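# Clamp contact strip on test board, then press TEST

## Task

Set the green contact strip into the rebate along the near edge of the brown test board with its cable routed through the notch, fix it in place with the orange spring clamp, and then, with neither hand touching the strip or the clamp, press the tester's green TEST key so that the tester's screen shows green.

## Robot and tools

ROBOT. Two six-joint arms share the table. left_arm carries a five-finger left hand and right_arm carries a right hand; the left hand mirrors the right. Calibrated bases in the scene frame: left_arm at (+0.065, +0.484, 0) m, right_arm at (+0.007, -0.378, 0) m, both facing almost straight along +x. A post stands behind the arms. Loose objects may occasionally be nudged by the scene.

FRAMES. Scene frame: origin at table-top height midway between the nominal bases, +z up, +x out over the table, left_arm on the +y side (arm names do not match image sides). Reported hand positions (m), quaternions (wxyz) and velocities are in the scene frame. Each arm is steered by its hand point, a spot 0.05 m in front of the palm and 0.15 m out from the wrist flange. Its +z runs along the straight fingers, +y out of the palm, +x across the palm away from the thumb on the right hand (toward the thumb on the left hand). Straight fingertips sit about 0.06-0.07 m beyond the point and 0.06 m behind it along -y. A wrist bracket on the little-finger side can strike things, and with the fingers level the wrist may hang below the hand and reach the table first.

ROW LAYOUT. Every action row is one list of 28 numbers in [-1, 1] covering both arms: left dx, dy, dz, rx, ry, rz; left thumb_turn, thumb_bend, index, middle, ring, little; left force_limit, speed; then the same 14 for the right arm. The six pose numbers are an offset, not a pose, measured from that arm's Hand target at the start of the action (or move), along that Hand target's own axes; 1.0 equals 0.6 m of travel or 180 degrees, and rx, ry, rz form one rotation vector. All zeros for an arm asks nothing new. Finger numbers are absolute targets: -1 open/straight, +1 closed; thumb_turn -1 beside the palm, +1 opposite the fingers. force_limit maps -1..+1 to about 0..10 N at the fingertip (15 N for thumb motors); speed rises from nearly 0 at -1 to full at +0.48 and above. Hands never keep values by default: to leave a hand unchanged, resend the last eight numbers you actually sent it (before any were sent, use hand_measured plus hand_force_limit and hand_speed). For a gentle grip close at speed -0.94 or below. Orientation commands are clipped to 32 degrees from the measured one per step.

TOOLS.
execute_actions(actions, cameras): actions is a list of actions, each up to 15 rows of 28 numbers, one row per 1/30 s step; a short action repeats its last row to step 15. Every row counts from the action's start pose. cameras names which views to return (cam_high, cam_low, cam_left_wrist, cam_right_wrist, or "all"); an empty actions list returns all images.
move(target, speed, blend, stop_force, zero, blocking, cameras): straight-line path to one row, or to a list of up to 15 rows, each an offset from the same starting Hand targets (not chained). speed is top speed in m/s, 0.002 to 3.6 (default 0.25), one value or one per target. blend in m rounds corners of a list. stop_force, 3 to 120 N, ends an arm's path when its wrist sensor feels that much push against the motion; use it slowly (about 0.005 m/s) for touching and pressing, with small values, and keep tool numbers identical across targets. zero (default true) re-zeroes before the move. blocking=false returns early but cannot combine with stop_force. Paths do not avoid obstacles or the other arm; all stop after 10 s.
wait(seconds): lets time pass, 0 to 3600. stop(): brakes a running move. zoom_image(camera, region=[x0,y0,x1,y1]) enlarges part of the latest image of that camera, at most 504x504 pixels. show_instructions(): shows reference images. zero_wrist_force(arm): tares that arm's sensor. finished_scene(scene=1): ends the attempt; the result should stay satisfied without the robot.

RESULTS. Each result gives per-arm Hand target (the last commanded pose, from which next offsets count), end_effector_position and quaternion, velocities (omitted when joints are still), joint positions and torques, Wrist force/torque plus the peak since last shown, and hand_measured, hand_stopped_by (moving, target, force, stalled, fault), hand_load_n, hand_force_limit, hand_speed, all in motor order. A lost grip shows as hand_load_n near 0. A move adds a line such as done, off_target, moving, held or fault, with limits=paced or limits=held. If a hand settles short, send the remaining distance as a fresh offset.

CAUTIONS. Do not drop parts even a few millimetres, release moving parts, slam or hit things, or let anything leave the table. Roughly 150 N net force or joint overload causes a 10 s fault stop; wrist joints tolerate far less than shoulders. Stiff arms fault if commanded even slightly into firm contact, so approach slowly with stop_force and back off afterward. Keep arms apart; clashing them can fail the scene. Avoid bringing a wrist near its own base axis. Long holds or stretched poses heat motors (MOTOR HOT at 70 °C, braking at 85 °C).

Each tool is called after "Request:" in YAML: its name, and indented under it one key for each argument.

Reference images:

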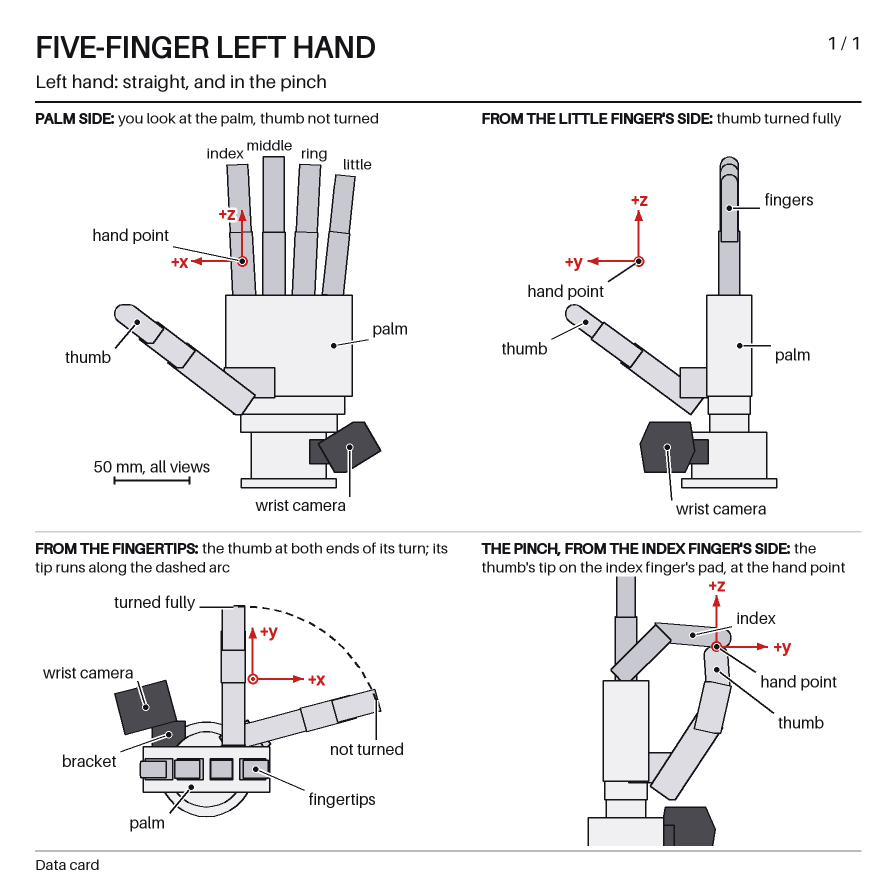

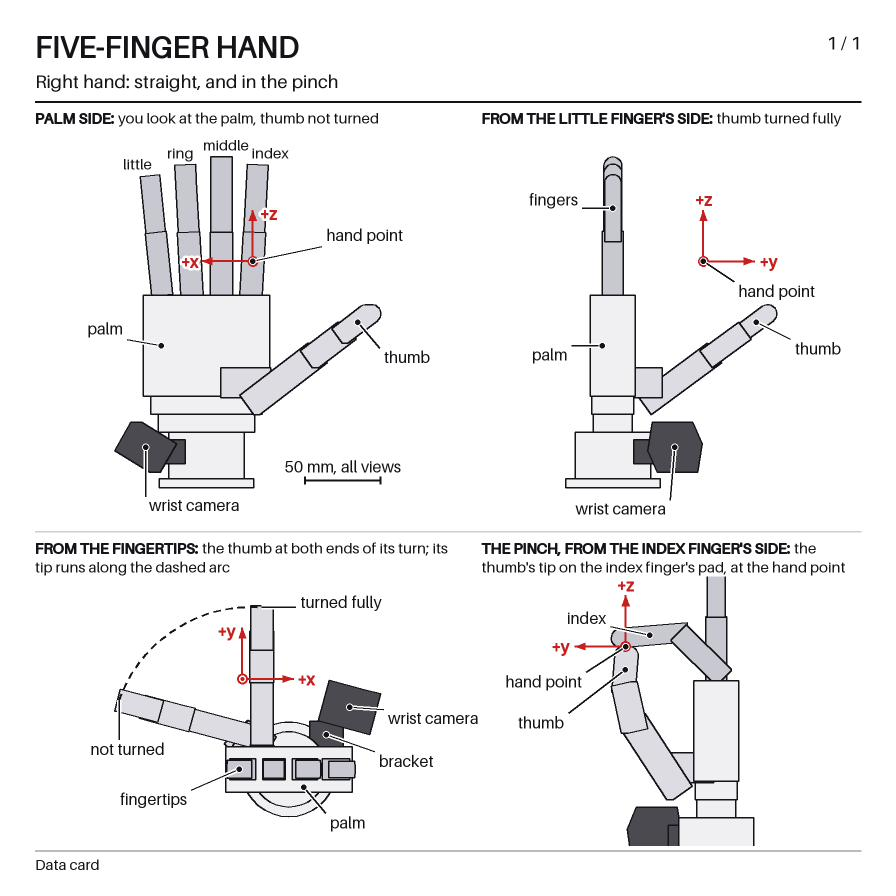

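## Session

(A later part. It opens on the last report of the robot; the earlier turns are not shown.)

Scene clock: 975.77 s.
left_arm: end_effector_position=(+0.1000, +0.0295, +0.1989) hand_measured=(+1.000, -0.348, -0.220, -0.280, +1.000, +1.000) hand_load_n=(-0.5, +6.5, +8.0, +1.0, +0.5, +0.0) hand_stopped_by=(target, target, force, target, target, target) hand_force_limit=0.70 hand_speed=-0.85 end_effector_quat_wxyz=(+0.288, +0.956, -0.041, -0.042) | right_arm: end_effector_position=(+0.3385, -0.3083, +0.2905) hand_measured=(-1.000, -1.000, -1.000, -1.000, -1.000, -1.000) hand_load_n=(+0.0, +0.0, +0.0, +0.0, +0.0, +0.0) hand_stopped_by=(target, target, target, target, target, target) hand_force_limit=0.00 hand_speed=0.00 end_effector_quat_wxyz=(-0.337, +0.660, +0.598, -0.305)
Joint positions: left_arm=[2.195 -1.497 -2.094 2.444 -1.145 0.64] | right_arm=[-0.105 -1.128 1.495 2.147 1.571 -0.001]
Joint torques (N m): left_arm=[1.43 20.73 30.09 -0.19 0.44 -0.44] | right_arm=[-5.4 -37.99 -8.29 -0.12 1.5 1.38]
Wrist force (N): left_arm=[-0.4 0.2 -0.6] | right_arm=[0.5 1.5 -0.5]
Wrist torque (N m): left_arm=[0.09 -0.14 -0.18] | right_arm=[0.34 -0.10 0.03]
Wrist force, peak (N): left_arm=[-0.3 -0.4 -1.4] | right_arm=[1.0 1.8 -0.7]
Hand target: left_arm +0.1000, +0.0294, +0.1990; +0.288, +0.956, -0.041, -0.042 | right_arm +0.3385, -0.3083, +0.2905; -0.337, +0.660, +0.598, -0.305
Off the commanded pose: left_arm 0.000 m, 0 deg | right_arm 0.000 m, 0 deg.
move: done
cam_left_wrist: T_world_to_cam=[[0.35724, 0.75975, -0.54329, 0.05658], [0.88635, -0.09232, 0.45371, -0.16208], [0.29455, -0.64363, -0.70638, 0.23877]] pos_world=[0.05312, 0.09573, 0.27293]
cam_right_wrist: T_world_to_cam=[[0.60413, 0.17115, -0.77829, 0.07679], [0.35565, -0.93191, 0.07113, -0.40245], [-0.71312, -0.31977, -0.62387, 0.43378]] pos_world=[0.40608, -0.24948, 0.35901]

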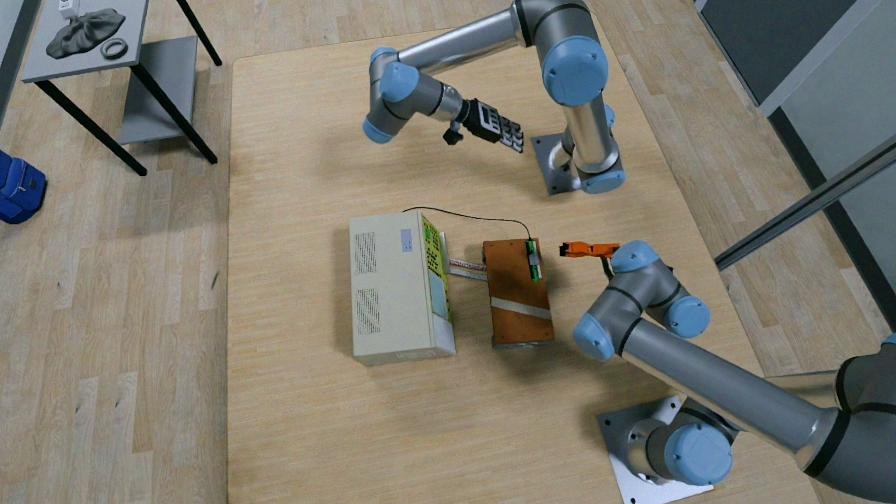

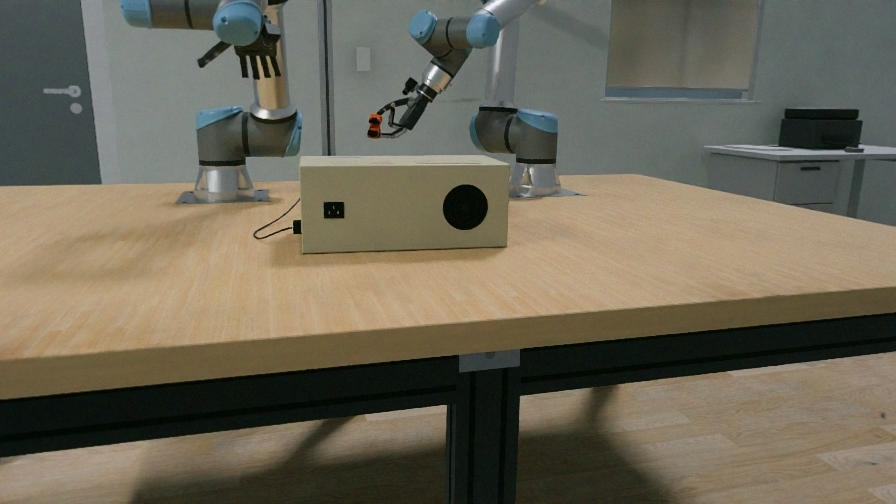

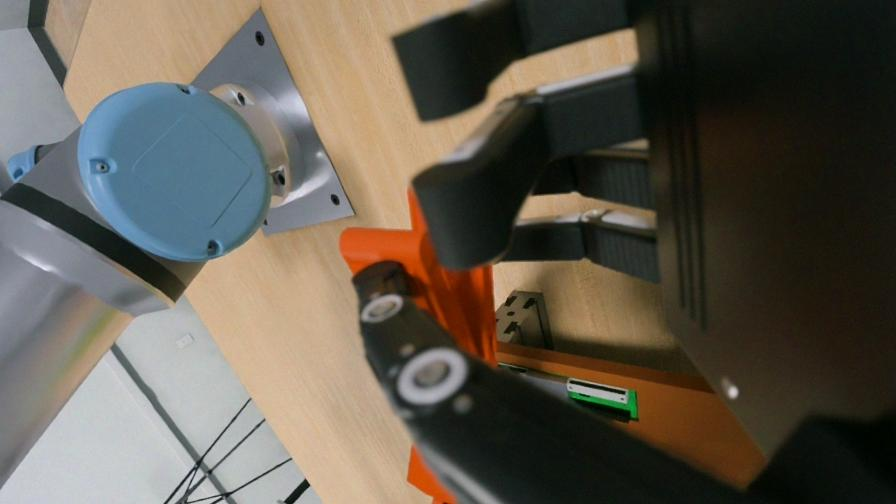

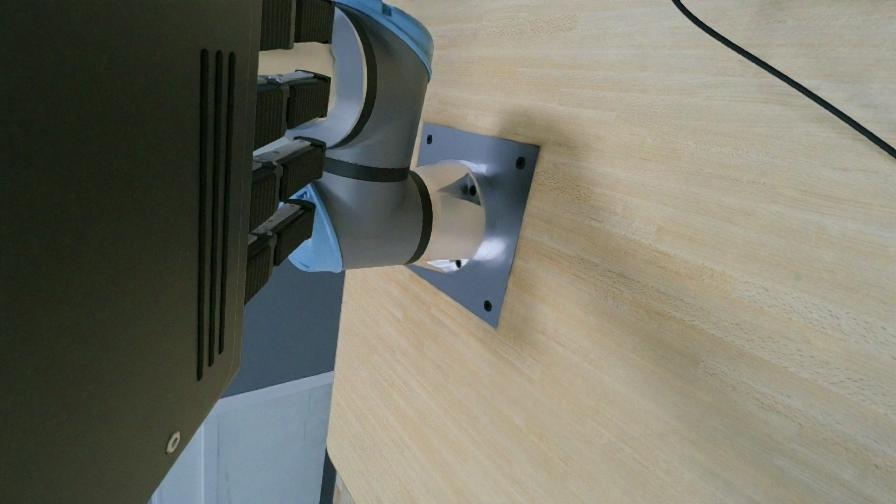

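Request:
zoom_image:
  camera: "cam_left_wrist"
  region: [480, 270, 760, 500]

Request:
zoom_image:
  camera: "cam_high"
  region: [470, 210, 650, 360]

Request:
zoom_image:
  camera: "cam_low"
  region: [340, 0, 540, 160]

Scaled by 1.800 from the camera's image (finer frame: 1280x720).

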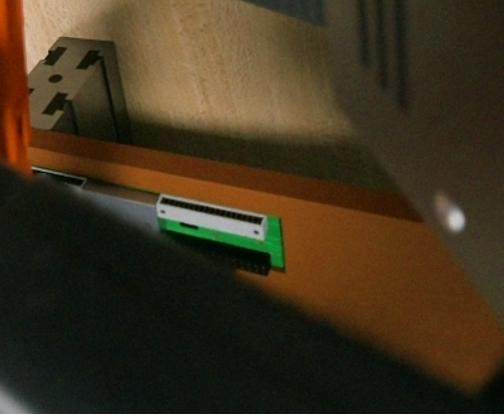

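Scaled by 2.800 from the camera's image (finer frame: 1280x720).

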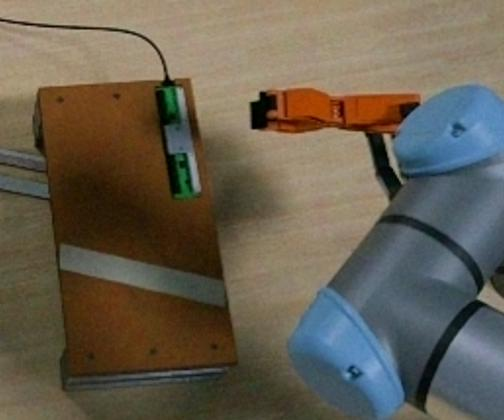

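Scaled by 2.520 from the camera's image (finer frame: 1280x720).

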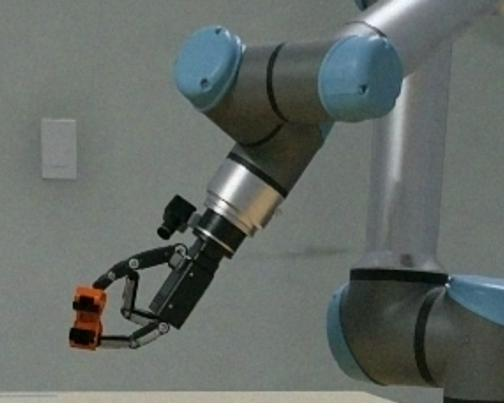

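Request:
zoom_image:
  camera: "cam_low"
  region: [190, 0, 310, 100]

Request:
zoom_image:
  camera: "cam_low"
  region: [360, 90, 440, 150]

Scaled by 4.200 from the camera's image (finer frame: 1280x720).

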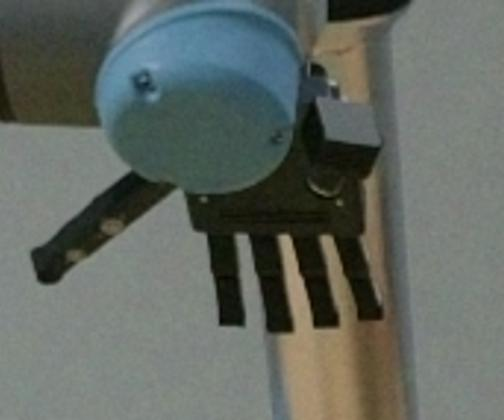

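Scaled by 6.300 from the camera's image (finer frame: 1280x720).

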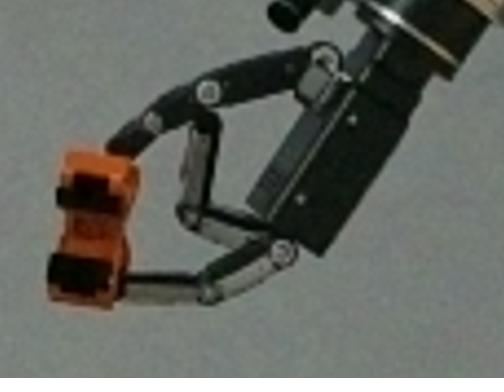

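Request:
move:
  target:
    - [0,0,0,0,0,0,1,-0.34,-0.2,-0.28,1,1,0.7,-0.85,0.0002,-0.081,-0.0587,0.169,0.1366,0.3286,-1,-1,-1,-1,-1,-1,0,0]
    - [0,0,0,0,0,0,1,-0.34,-0.2,-0.28,1,1,0.7,-0.85,-0.0064,-0.12,-0.005,0.338,0.2732,0.6572,-1,-1,-1,-1,-1,-1,0,0]
    - [-0.026,-0.0628,0.1958,0,0,0,1,-0.34,-0.2,-0.28,1,1,0.7,-0.85,-0.0063,0.1225,0.2429,0.338,0.2732,0.6572,-1,-1,-1,-1,-1,-1,0,0]
  speed: [0.25,0.25,0.1]
  blend: 0.02
  cameras: ["all"]

Scene clock: 1010.63 s.
left_arm: end_effector_position=(+0.0744, -0.0020, +0.0814) hand_measured=(+1.000, -0.348, -0.220, -0.280, +1.000, +1.000) hand_load_n=(-0.5, +6.0, +7.5, +1.0, +0.0, +0.0) hand_stopped_by=(target, target, force, target, target, target) hand_force_limit=0.70 hand_speed=-0.85 end_effector_quat_wxyz=(+0.288, +0.956, -0.041, -0.042) | right_arm: end_effector_position=(+0.2636, -0.3046, +0.1455) hand_measured=(-1.000, -1.000, -1.000, -1.000, -1.000, -1.000) hand_load_n=(+0.0, +0.0, +0.0, +0.0, +0.0, +0.0) hand_stopped_by=(target, target, target, target, target, target) hand_force_limit=0.00 hand_speed=0.00 end_effector_quat_wxyz=(-0.333, +0.650, -0.559, -0.392)
Joint positions: left_arm=[2.039 -1.749 -2.177 2.838 -1.214 0.489] | right_arm=[-0.763 -0.951 2.081 1.418 1.002 1.924]
Joint torques (N m): left_arm=[11.33 20.87 23.99 -2.02 3.11 2.02] | right_arm=[7.45 -23.56 -14.4 3.47 -2.7 0.41]
Wrist force (N): left_arm=[-1.1 0.6 -0.7] | right_arm=[0.3 0.9 -1.4]
Wrist torque (N m): left_arm=[0.16 -0.03 -0.08] | right_arm=[0.24 -0.08 0.22]
Wrist force, peak (N): left_arm=[-1.1 0.6 -0.7] | right_arm=[0.9 2.3 -0.9]
Hand target: left_arm +0.0745, -0.0021, +0.0814; +0.288, +0.956, -0.041, -0.042 | right_arm +0.2636, -0.3045, +0.1455; -0.333, +0.650, -0.559, -0.392
Off the commanded pose: left_arm 0.000 m, 0 deg | right_arm 0.000 m, 0 deg.
move: done
cam_left_wrist: T_world_to_cam=[[0.35717, 0.75975, -0.54333, 0.02582], [0.88638, -0.09226, 0.45367, -0.08898], [0.29455, -0.64363, -0.70638, 0.14303]] pos_world=[0.02752, 0.06423, 0.15543]
cam_right_wrist: T_world_to_cam=[[-0.94379, -0.26998, -0.19073, 0.19666], [-0.20697, 0.03274, 0.9778, -0.05184], [-0.25774, 0.96231, -0.08677, 0.4834]] pos_world=[0.29946, -0.41038, 0.13015]

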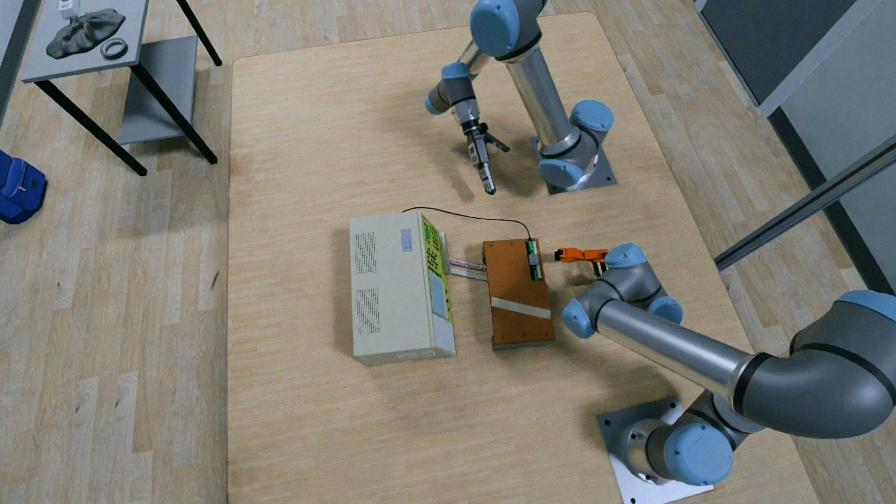

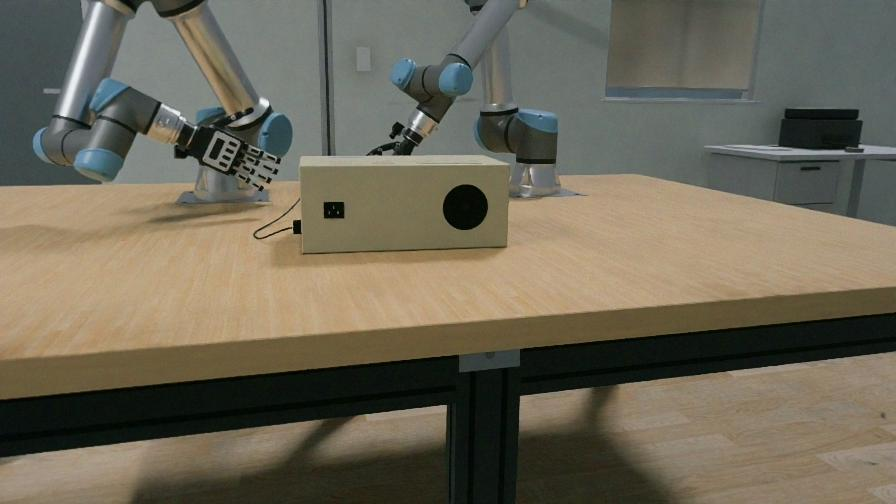

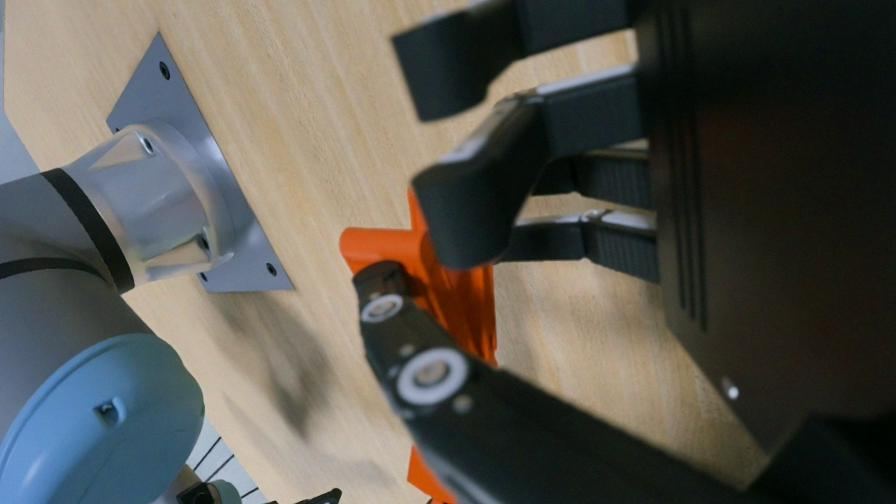

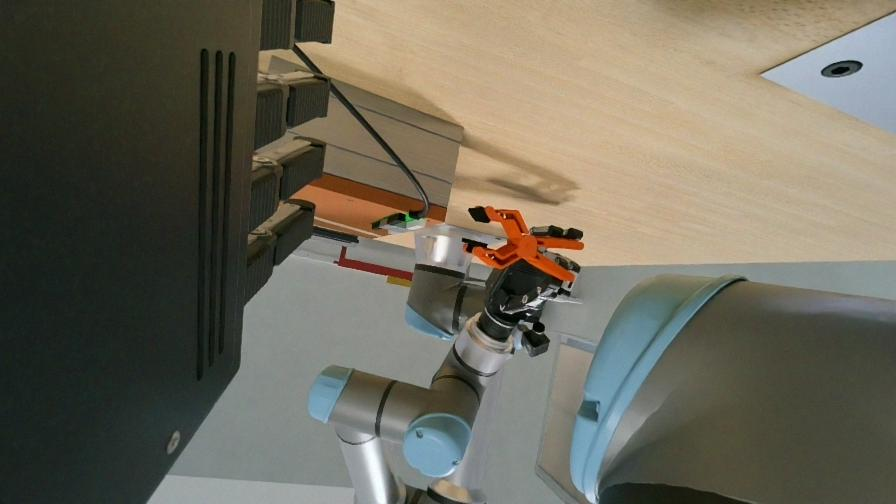

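Request:
zoom_image:
  camera: "cam_right_wrist"
  region: [360, 160, 600, 340]

Scaled by 2.100 from the camera's image (finer frame: 1280x720).

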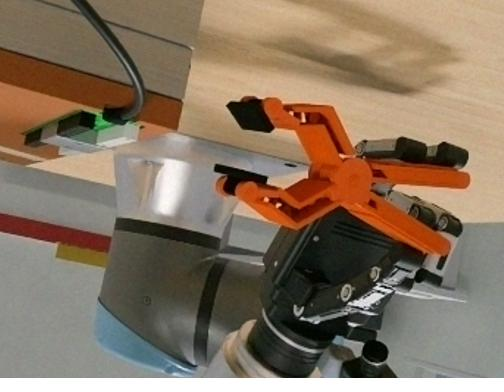

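Request:
zoom_image:
  camera: "cam_right_wrist"
  region: [350, 150, 480, 250]

Request:
zoom_image:
  camera: "cam_right_wrist"
  region: [450, 190, 550, 290]

Scaled by 3.877 from the camera's image (finer frame: 1280x720).

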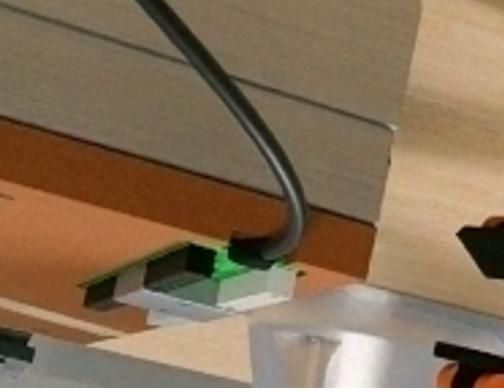

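Scaled by 5.040 from the camera's image (finer frame: 1280x720).

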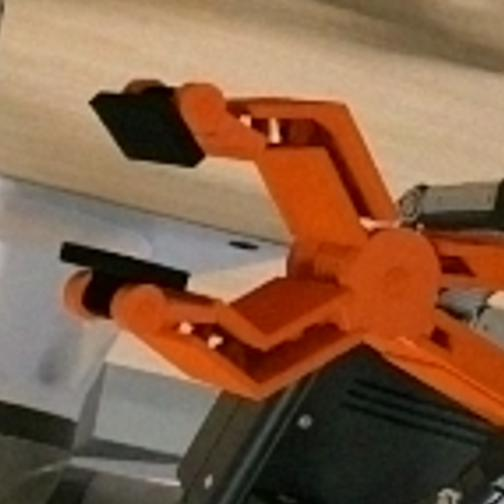

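Request:
zoom_image:
  camera: "cam_high"
  region: [510, 220, 630, 300]

Scaled by 4.200 from the camera's image (finer frame: 1280x720).

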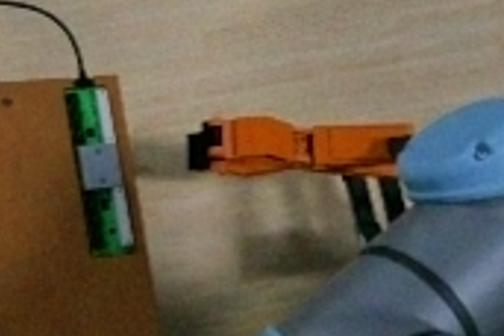

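Request:
move:
  target: [-0.002,0.0153,0.0028,0.0535,0.0289,-0.0174,1,-0.34,-0.2,-0.28,1,1,0.7,-0.85,0,0,0,0,0,0,-1,-1,-1,-1,-1,-1,0,0]
  speed: 0.08

Request:
move:
  target: [0,0,0,0,0,0,1,-0.28,-0.1,-0.12,1,1,0.95,-0.88,0,0,0,0,0,0,-1,-1,-1,-1,-1,-1,0,0]
  cameras: ["cam_right_wrist","cam_high"]

Request:
zoom_image:
  camera: "cam_right_wrist"
  region: [450, 170, 570, 290]

Request:
zoom_image:
  camera: "cam_high"
  region: [510, 220, 630, 300]

Scene clock: 1039.30 s.
left_arm: end_effector_position=(+0.0726, -0.0106, +0.0852) hand_measured=(+1.000, -0.348, -0.220, -0.280, +1.000, +1.000) hand_load_n=(-0.5, +6.0, +8.0, +1.0, +0.0, +0.0) hand_stopped_by=(target, target, force, target, target, target) hand_force_limit=0.70 hand_speed=-0.85 end_effector_quat_wxyz=(+0.208, +0.978, -0.005, -0.003) | right_arm: end_effector_position=(+0.2636, -0.3045, +0.1455) hand_measured=(-1.000, -1.000, -1.000, -1.000, -1.000, -1.000) hand_load_n=(+0.0, +0.0, +0.0, +0.0, +0.0, +0.0) hand_stopped_by=(target, target, target, target, target, target) hand_force_limit=0.00 hand_speed=0.00 end_effector_quat_wxyz=(-0.333, +0.650, -0.559, -0.392)
Joint positions: left_arm=[1.889 -1.807 -2.019 2.65 -1.428 0.323] | right_arm=[-0.763 -0.95 2.081 1.418 1.002 1.924]
Joint torques (N m): left_arm=[11.97 30.94 2.46 -0.19 3.22 2.28] | right_arm=[6.74 -21.08 -14.25 -0.22 -2.25 0.4]
Wrist force (N): left_arm=[-0.1 0.2 -0.5] | right_arm=[0.2 0.8 -1.2]
Wrist torque (N m): left_arm=[0.18 -0.15 -0.09] | right_arm=[0.21 -0.06 0.21]
Wrist force, peak (N): left_arm=[-1.1 0.5 -1.0] | right_arm=[0.1 1.2 -1.4]
Hand target: left_arm +0.0726, -0.0105, +0.0852; +0.208, +0.978, -0.005, -0.003 | right_arm +0.2636, -0.3045, +0.1455; -0.333, +0.650, -0.559, -0.392
Off the commanded pose: left_arm 0.000 m, 0 deg | right_arm 0.000 m, 0 deg.
move: done

Scene clock: 1040.03 s.
left_arm: end_effector_position=(+0.0726, -0.0105, +0.0852) hand_measured=(+1.000, -0.286, -0.144, -0.122, +1.000, +1.000) hand_load_n=(+1.5, +6.0, +0.0, +7.0, +0.0, +0.0) hand_stopped_by=(target, target, force, target, target, target) hand_force_limit=0.95 hand_speed=-0.88 end_effector_quat_wxyz=(+0.208, +0.978, -0.005, -0.003) | right_arm: end_effector_position=(+0.2636, -0.3045, +0.1455) hand_measured=(-1.000, -1.000, -1.000, -1.000, -1.000, -1.000) hand_load_n=(+0.0, +0.0, +0.0, +0.0, +0.0, +0.0) hand_stopped_by=(target, target, target, target, target, target) hand_force_limit=0.00 hand_speed=0.00 end_effector_quat_wxyz=(-0.333, +0.650, -0.559, -0.392)
Joint positions: left_arm=[1.889 -1.807 -2.019 2.65 -1.428 0.323] | right_arm=[-0.763 -0.95 2.081 1.418 1.002 1.924]
Joint torques (N m): left_arm=[11.88 29.86 3.45 -3.45 3.14 1.91] | right_arm=[6.54 -20.96 -14.59 -0.14 -2.31 0.36]
Wrist force (N): left_arm=[-0.2 0.0 -0.7] | right_arm=[0.2 1.0 -1.1]
Wrist torque (N m): left_arm=[0.17 -0.15 -0.09] | right_arm=[0.24 -0.07 0.21]
Wrist force, peak (N): left_arm=[-0.2 0.3 -0.8] | right_arm=[0.1 0.9 -1.4]
Hand target: left_arm +0.0726, -0.0105, +0.0852; +0.208, +0.978, -0.005, -0.003 | right_arm +0.2636, -0.3045, +0.1455; -0.333, +0.650, -0.559, -0.392
Off the commanded pose: left_arm 0.000 m, 0 deg | right_arm 0.000 m, 0 deg.
move: done
cam_right_wrist: T_world_to_cam=[[-0.94377, -0.27, -0.1908, 0.19678], [-0.20706, 0.03281, 0.97778, -0.05177], [-0.25774, 0.9623, -0.08687, 0.48333]] pos_world=[0.29957, -0.41029, 0.13015]
Images, in order (width x height): cam_high 896x504, cam_right_wrist 896x504.

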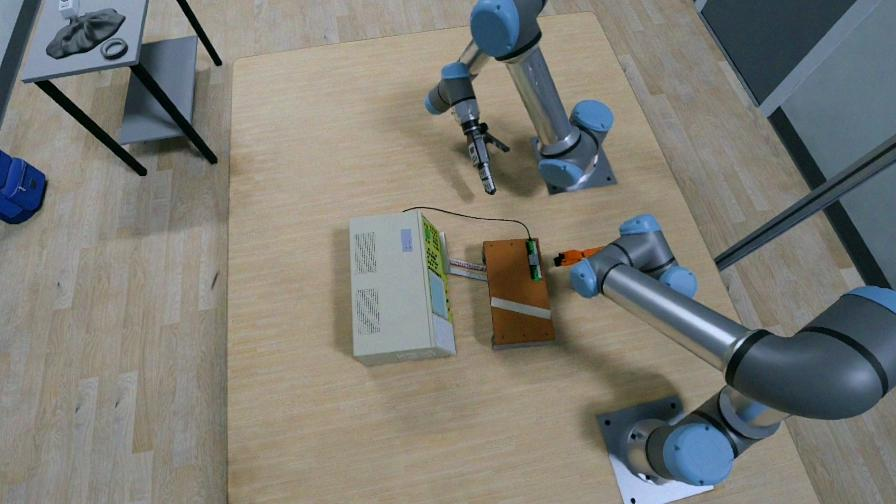

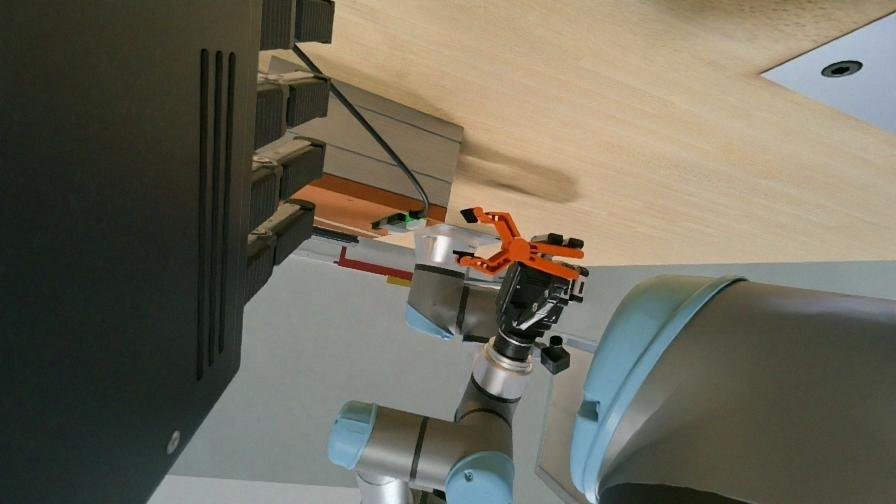

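Scaled by 4.200 from the camera's image (finer frame: 1280x720).

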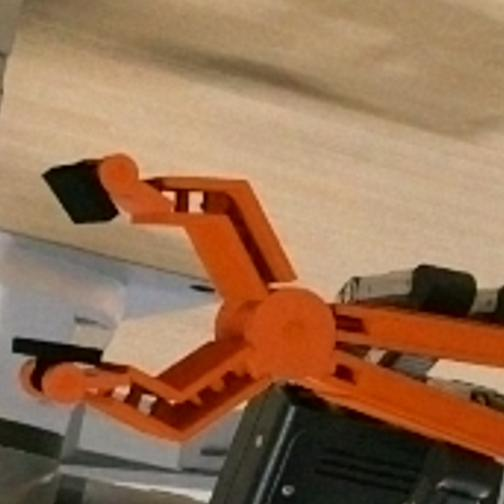

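Scaled by 4.200 from the camera's image (finer frame: 1280x720).

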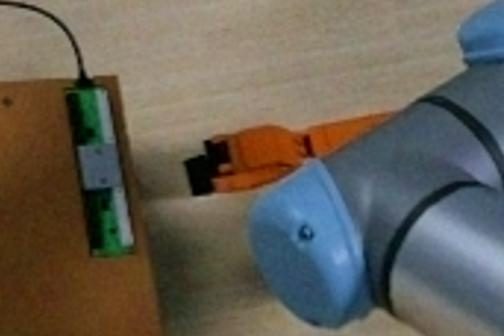

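Request:
zoom_image:
  camera: "cam_right_wrist"
  region: [450, 200, 500, 230]

Request:
zoom_image:
  camera: "cam_high"
  region: [545, 245, 585, 275]

Scaled by 10.080 from the camera's image (finer frame: 1280x720).

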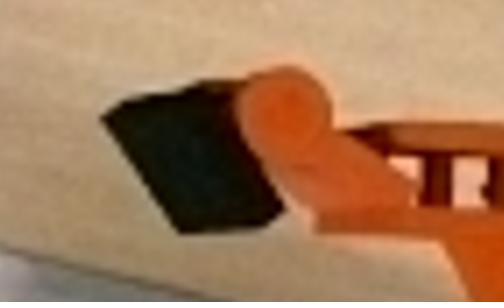

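Scaled by 12.600 from the camera's image (finer frame: 1280x720).

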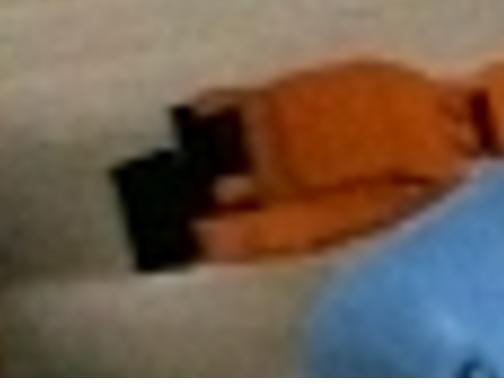

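Request:
zoom_image:
  camera: "cam_right_wrist"
  region: [445, 240, 495, 270]

Scaled by 10.080 from the camera's image (finer frame: 1280x720).

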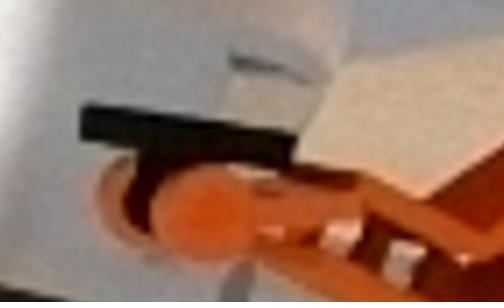

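Request:
execute_actions:
  actions: []

Scene clock: 1087.57 s.
left_arm: end_effector_position=(+0.0726, -0.0105, +0.0852) hand_measured=(+1.000, -0.286, -0.144, -0.122, +1.000, +1.000) hand_load_n=(+1.5, +6.0, +0.5, +7.0, +0.0, +0.0) hand_stopped_by=(target, target, force, target, target, target) hand_force_limit=0.95 hand_speed=-0.88 end_effector_quat_wxyz=(+0.208, +0.978, -0.005, -0.003) | right_arm: end_effector_position=(+0.2636, -0.3045, +0.1455) hand_measured=(-1.000, -1.000, -1.000, -1.000, -1.000, -1.000) hand_load_n=(+0.0, +0.0, +0.0, +0.0, +0.0, +0.0) hand_stopped_by=(target, target, target, target, target, target) hand_force_limit=0.00 hand_speed=0.00 end_effector_quat_wxyz=(-0.333, +0.650, -0.559, -0.392)
Joint positions: left_arm=[1.889 -1.807 -2.019 2.65 -1.428 0.323] | right_arm=[-0.763 -0.95 2.081 1.418 1.002 1.924]
Joint velocities: within noise
Joint torques (N m): left_arm=[11.76 24.03 24.16 -3.5 0.12 -0.44] | right_arm=[4.19 -21.86 -14.36 3.25 -2.69 0.25]
Motor temperatures (°C): left_arm=[28 24 27 31 27 31] | right_arm=[24 26 25 29 33 31]
Wrist force (N): left_arm=[-0.3 0.0 -0.7] | right_arm=[0.4 0.9 -1.2]
Wrist torque (N m): left_arm=[0.14 -0.14 -0.09] | right_arm=[0.23 -0.10 0.22]
Wrist force, peak (N): left_arm=[-0.4 0.3 -1.1] | right_arm=[0.2 1.0 -1.5]
Hand target: left_arm +0.0726, -0.0105, +0.0852; +0.208, +0.978, -0.005, -0.003 | right_arm +0.2636, -0.3045, +0.1455; -0.333, +0.650, -0.559, -0.392
Off the commanded pose: left_arm 0.000 m, 0 deg | right_arm 0.000 m, 0 deg.
camera_calibration:
cam_left_wrist: T_world_to_cam=[[0.31587, 0.86691, -0.38561, 0.02564], [0.86479, -0.09586, 0.49289, -0.09175], [0.39033, -0.48916, -0.77998, 0.14165]] pos_world=[0.01595, 0.03826, 0.16559]
cam_right_wrist: T_world_to_cam=[[-0.94377, -0.27, -0.1908, 0.19678], [-0.20706, 0.03281, 0.97778, -0.05177], [-0.25774, 0.9623, -0.08687, 0.48333]] pos_world=[0.29957, -0.41029, 0.13015]

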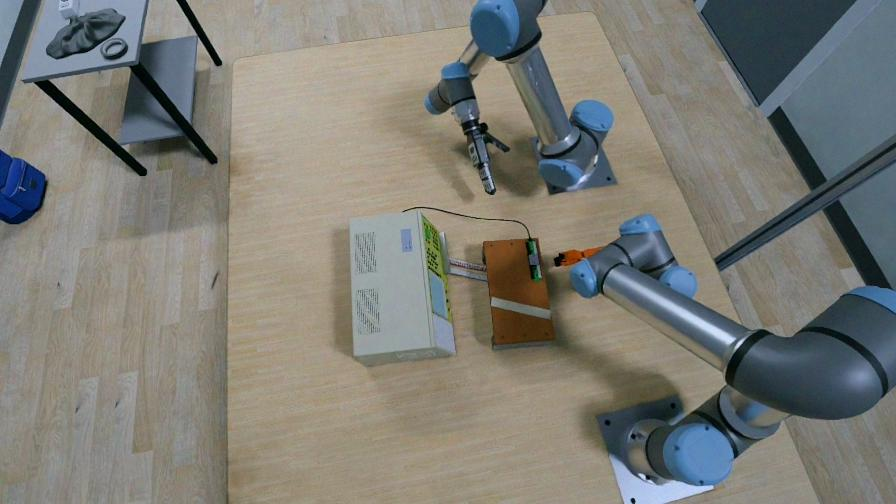

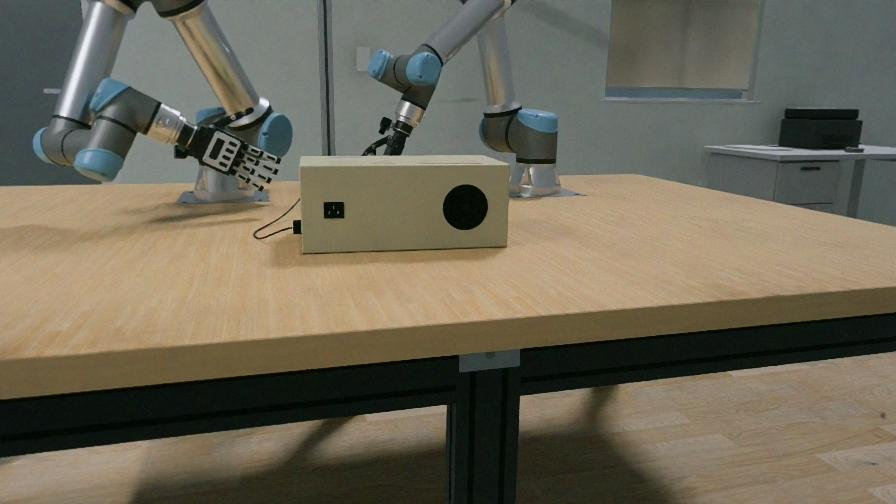

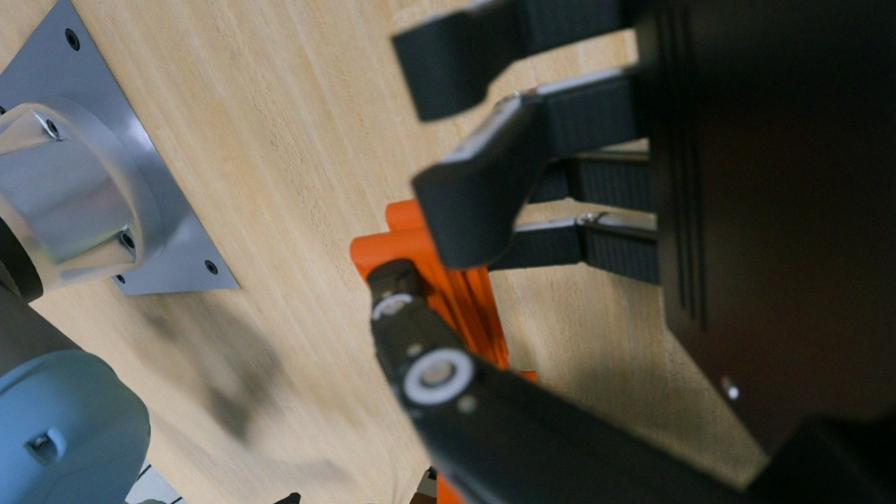

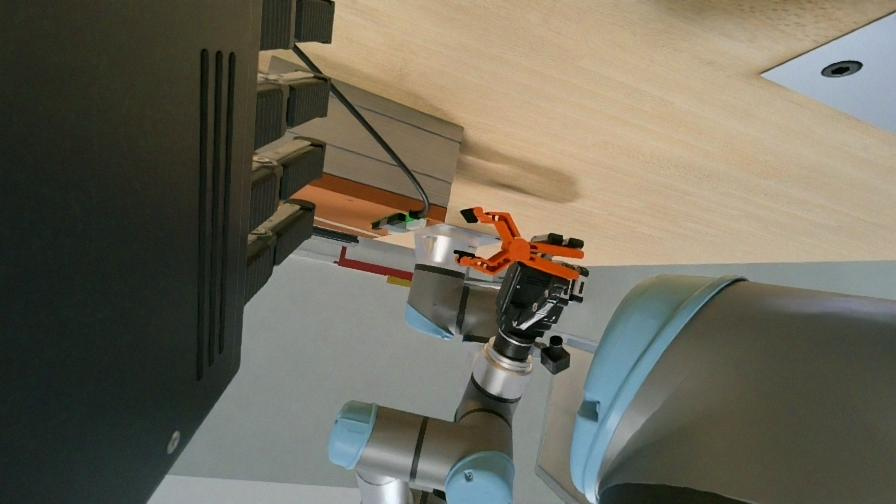

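Request:
zoom_image:
  camera: "cam_right_wrist"
  region: [360, 160, 600, 320]

Request:
zoom_image:
  camera: "cam_high"
  region: [480, 215, 640, 315]

Scaled by 2.100 from the camera's image (finer frame: 1280x720).

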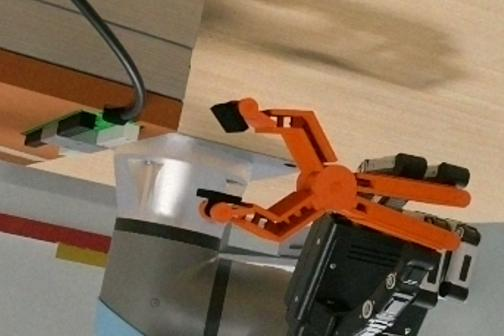

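Scaled by 3.150 from the camera's image (finer frame: 1280x720).

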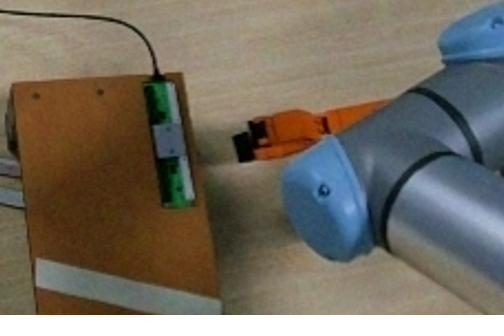

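Request:
zoom_image:
  camera: "cam_high"
  region: [520, 225, 620, 285]

Request:
zoom_image:
  camera: "cam_right_wrist"
  region: [430, 180, 600, 300]

Scaled by 5.040 from the camera's image (finer frame: 1280x720).

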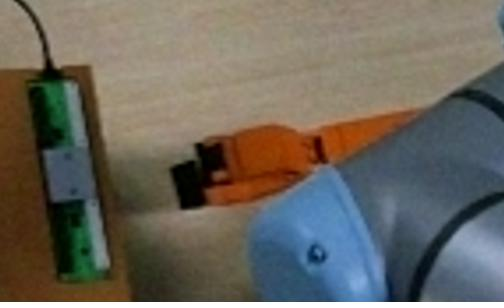

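Scaled by 2.965 from the camera's image (finer frame: 1280x720).

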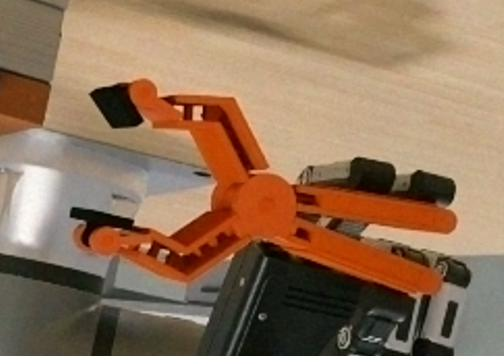

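Request:
zoom_image:
  camera: "cam_high"
  region: [550, 240, 606, 272]

Scaled by 9.000 from the camera's image (finer frame: 1280x720).

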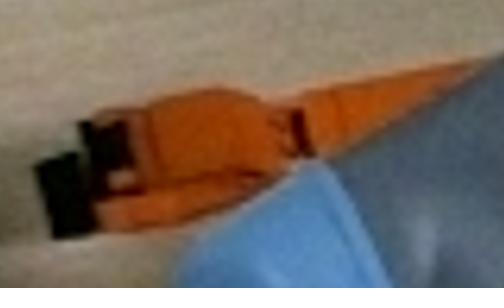

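Request:
move:
  target: [0.0498,0.01068,0.00455,0,0,0,1,-0.28,-0.1,-0.12,1,1,0.95,-0.88,0,0,0,0,0,0,-1,-1,-1,-1,-1,-1,0,0]
  speed: 0.03
  stop_force: 8
  cameras: ["cam_high","cam_right_wrist"]

Request:
zoom_image:
  camera: "cam_high"
  region: [520, 240, 576, 272]

Request:
zoom_image:
  camera: "cam_right_wrist"
  region: [390, 180, 560, 300]

Scene clock: 1167.43 s.
left_arm: end_effector_position=(+0.1024, -0.0178, +0.0852) hand_measured=(+1.000, -0.286, -0.144, -0.122, +1.000, +1.000) hand_load_n=(+1.5, +5.5, +0.0, +7.0, +0.0, +0.0) hand_stopped_by=(target, target, force, target, target, target) hand_force_limit=0.95 hand_speed=-0.88 end_effector_quat_wxyz=(+0.208, +0.978, -0.005, -0.003) | right_arm: end_effector_position=(+0.2636, -0.3045, +0.1455) hand_measured=(-1.000, -1.000, -1.000, -1.000, -1.000, -1.000) hand_load_n=(+0.0, +0.0, +0.5, +0.0, +0.0, +0.0) hand_stopped_by=(target, target, target, target, target, target) hand_force_limit=0.00 hand_speed=0.00 end_effector_quat_wxyz=(-0.333, +0.650, -0.559, -0.392)
Joint positions: left_arm=[1.968 -1.824 -2 2.636 -1.398 0.397] | right_arm=[-0.763 -0.95 2.081 1.418 1.002 1.924]
Joint torques (N m): left_arm=[-11.86 31.28 2.73 -0.17 -2.24 -2.19] | right_arm=[2.55 -22.42 -13.82 4.83 -2.69 -0.08]
Wrist force (N): left_arm=[-0.4 0.7 -0.9] | right_arm=[0.5 0.8 -1.4]
Wrist torque (N m): left_arm=[0.26 -0.13 -0.15] | right_arm=[0.22 -0.10 0.22]
Wrist force, peak (N): left_arm=[-0.2 0.7 -1.2] | right_arm=[0.3 0.9 -1.6]
Hand target: left_arm +0.1024, -0.0178, +0.0852; +0.208, +0.978, -0.005, -0.003 | right_arm +0.2636, -0.3045, +0.1455; -0.333, +0.650, -0.559, -0.392
Off the commanded pose: left_arm 0.000 m, 0 deg | right_arm 0.000 m, 0 deg.
move: done
cam_right_wrist: T_world_to_cam=[[-0.94377, -0.27, -0.1908, 0.19678], [-0.20706, 0.03281, 0.97778, -0.05177], [-0.25774, 0.9623, -0.08687, 0.48333]] pos_world=[0.29957, -0.41029, 0.13015]

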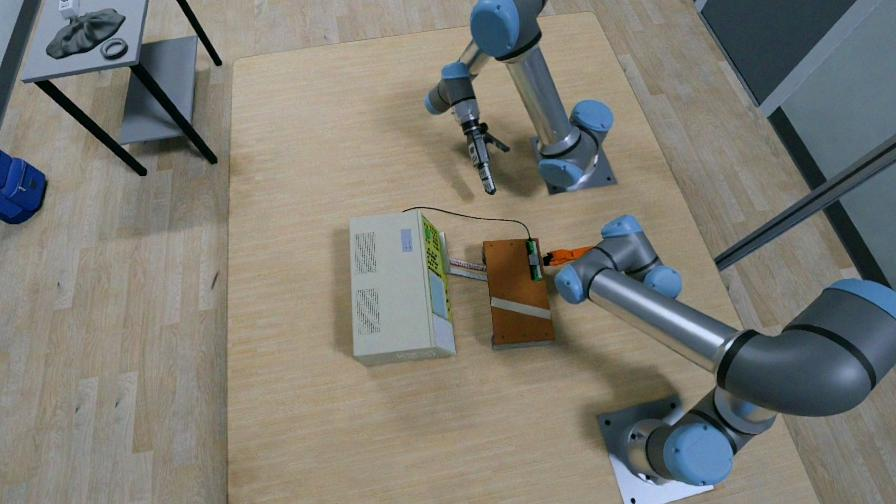

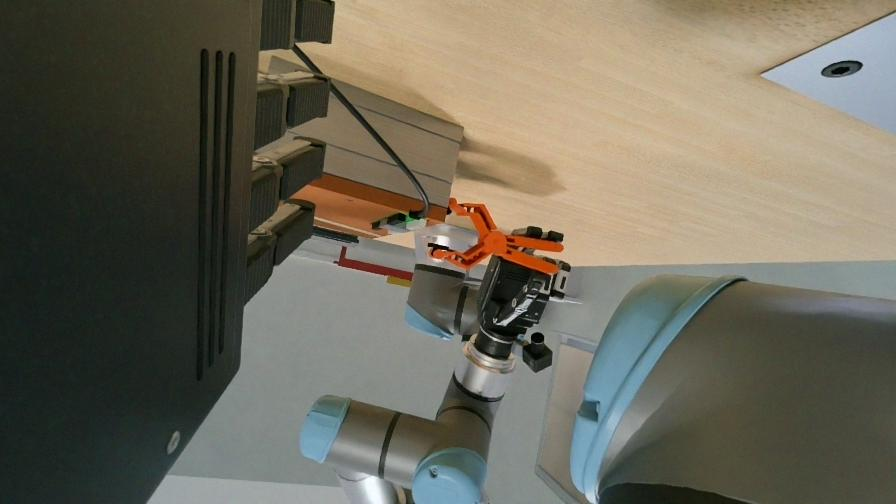

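Scaled by 9.000 from the camera's image (finer frame: 1280x720).

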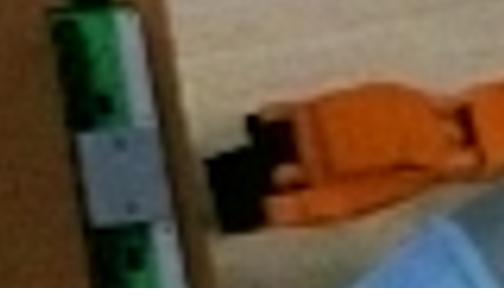

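Scaled by 2.965 from the camera's image (finer frame: 1280x720).

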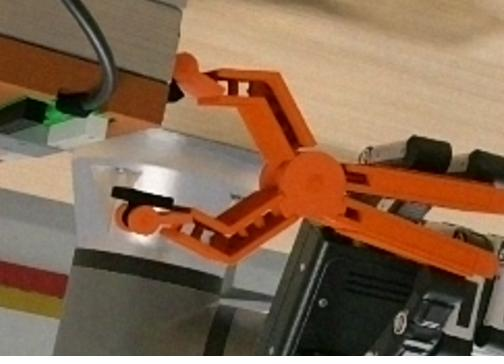

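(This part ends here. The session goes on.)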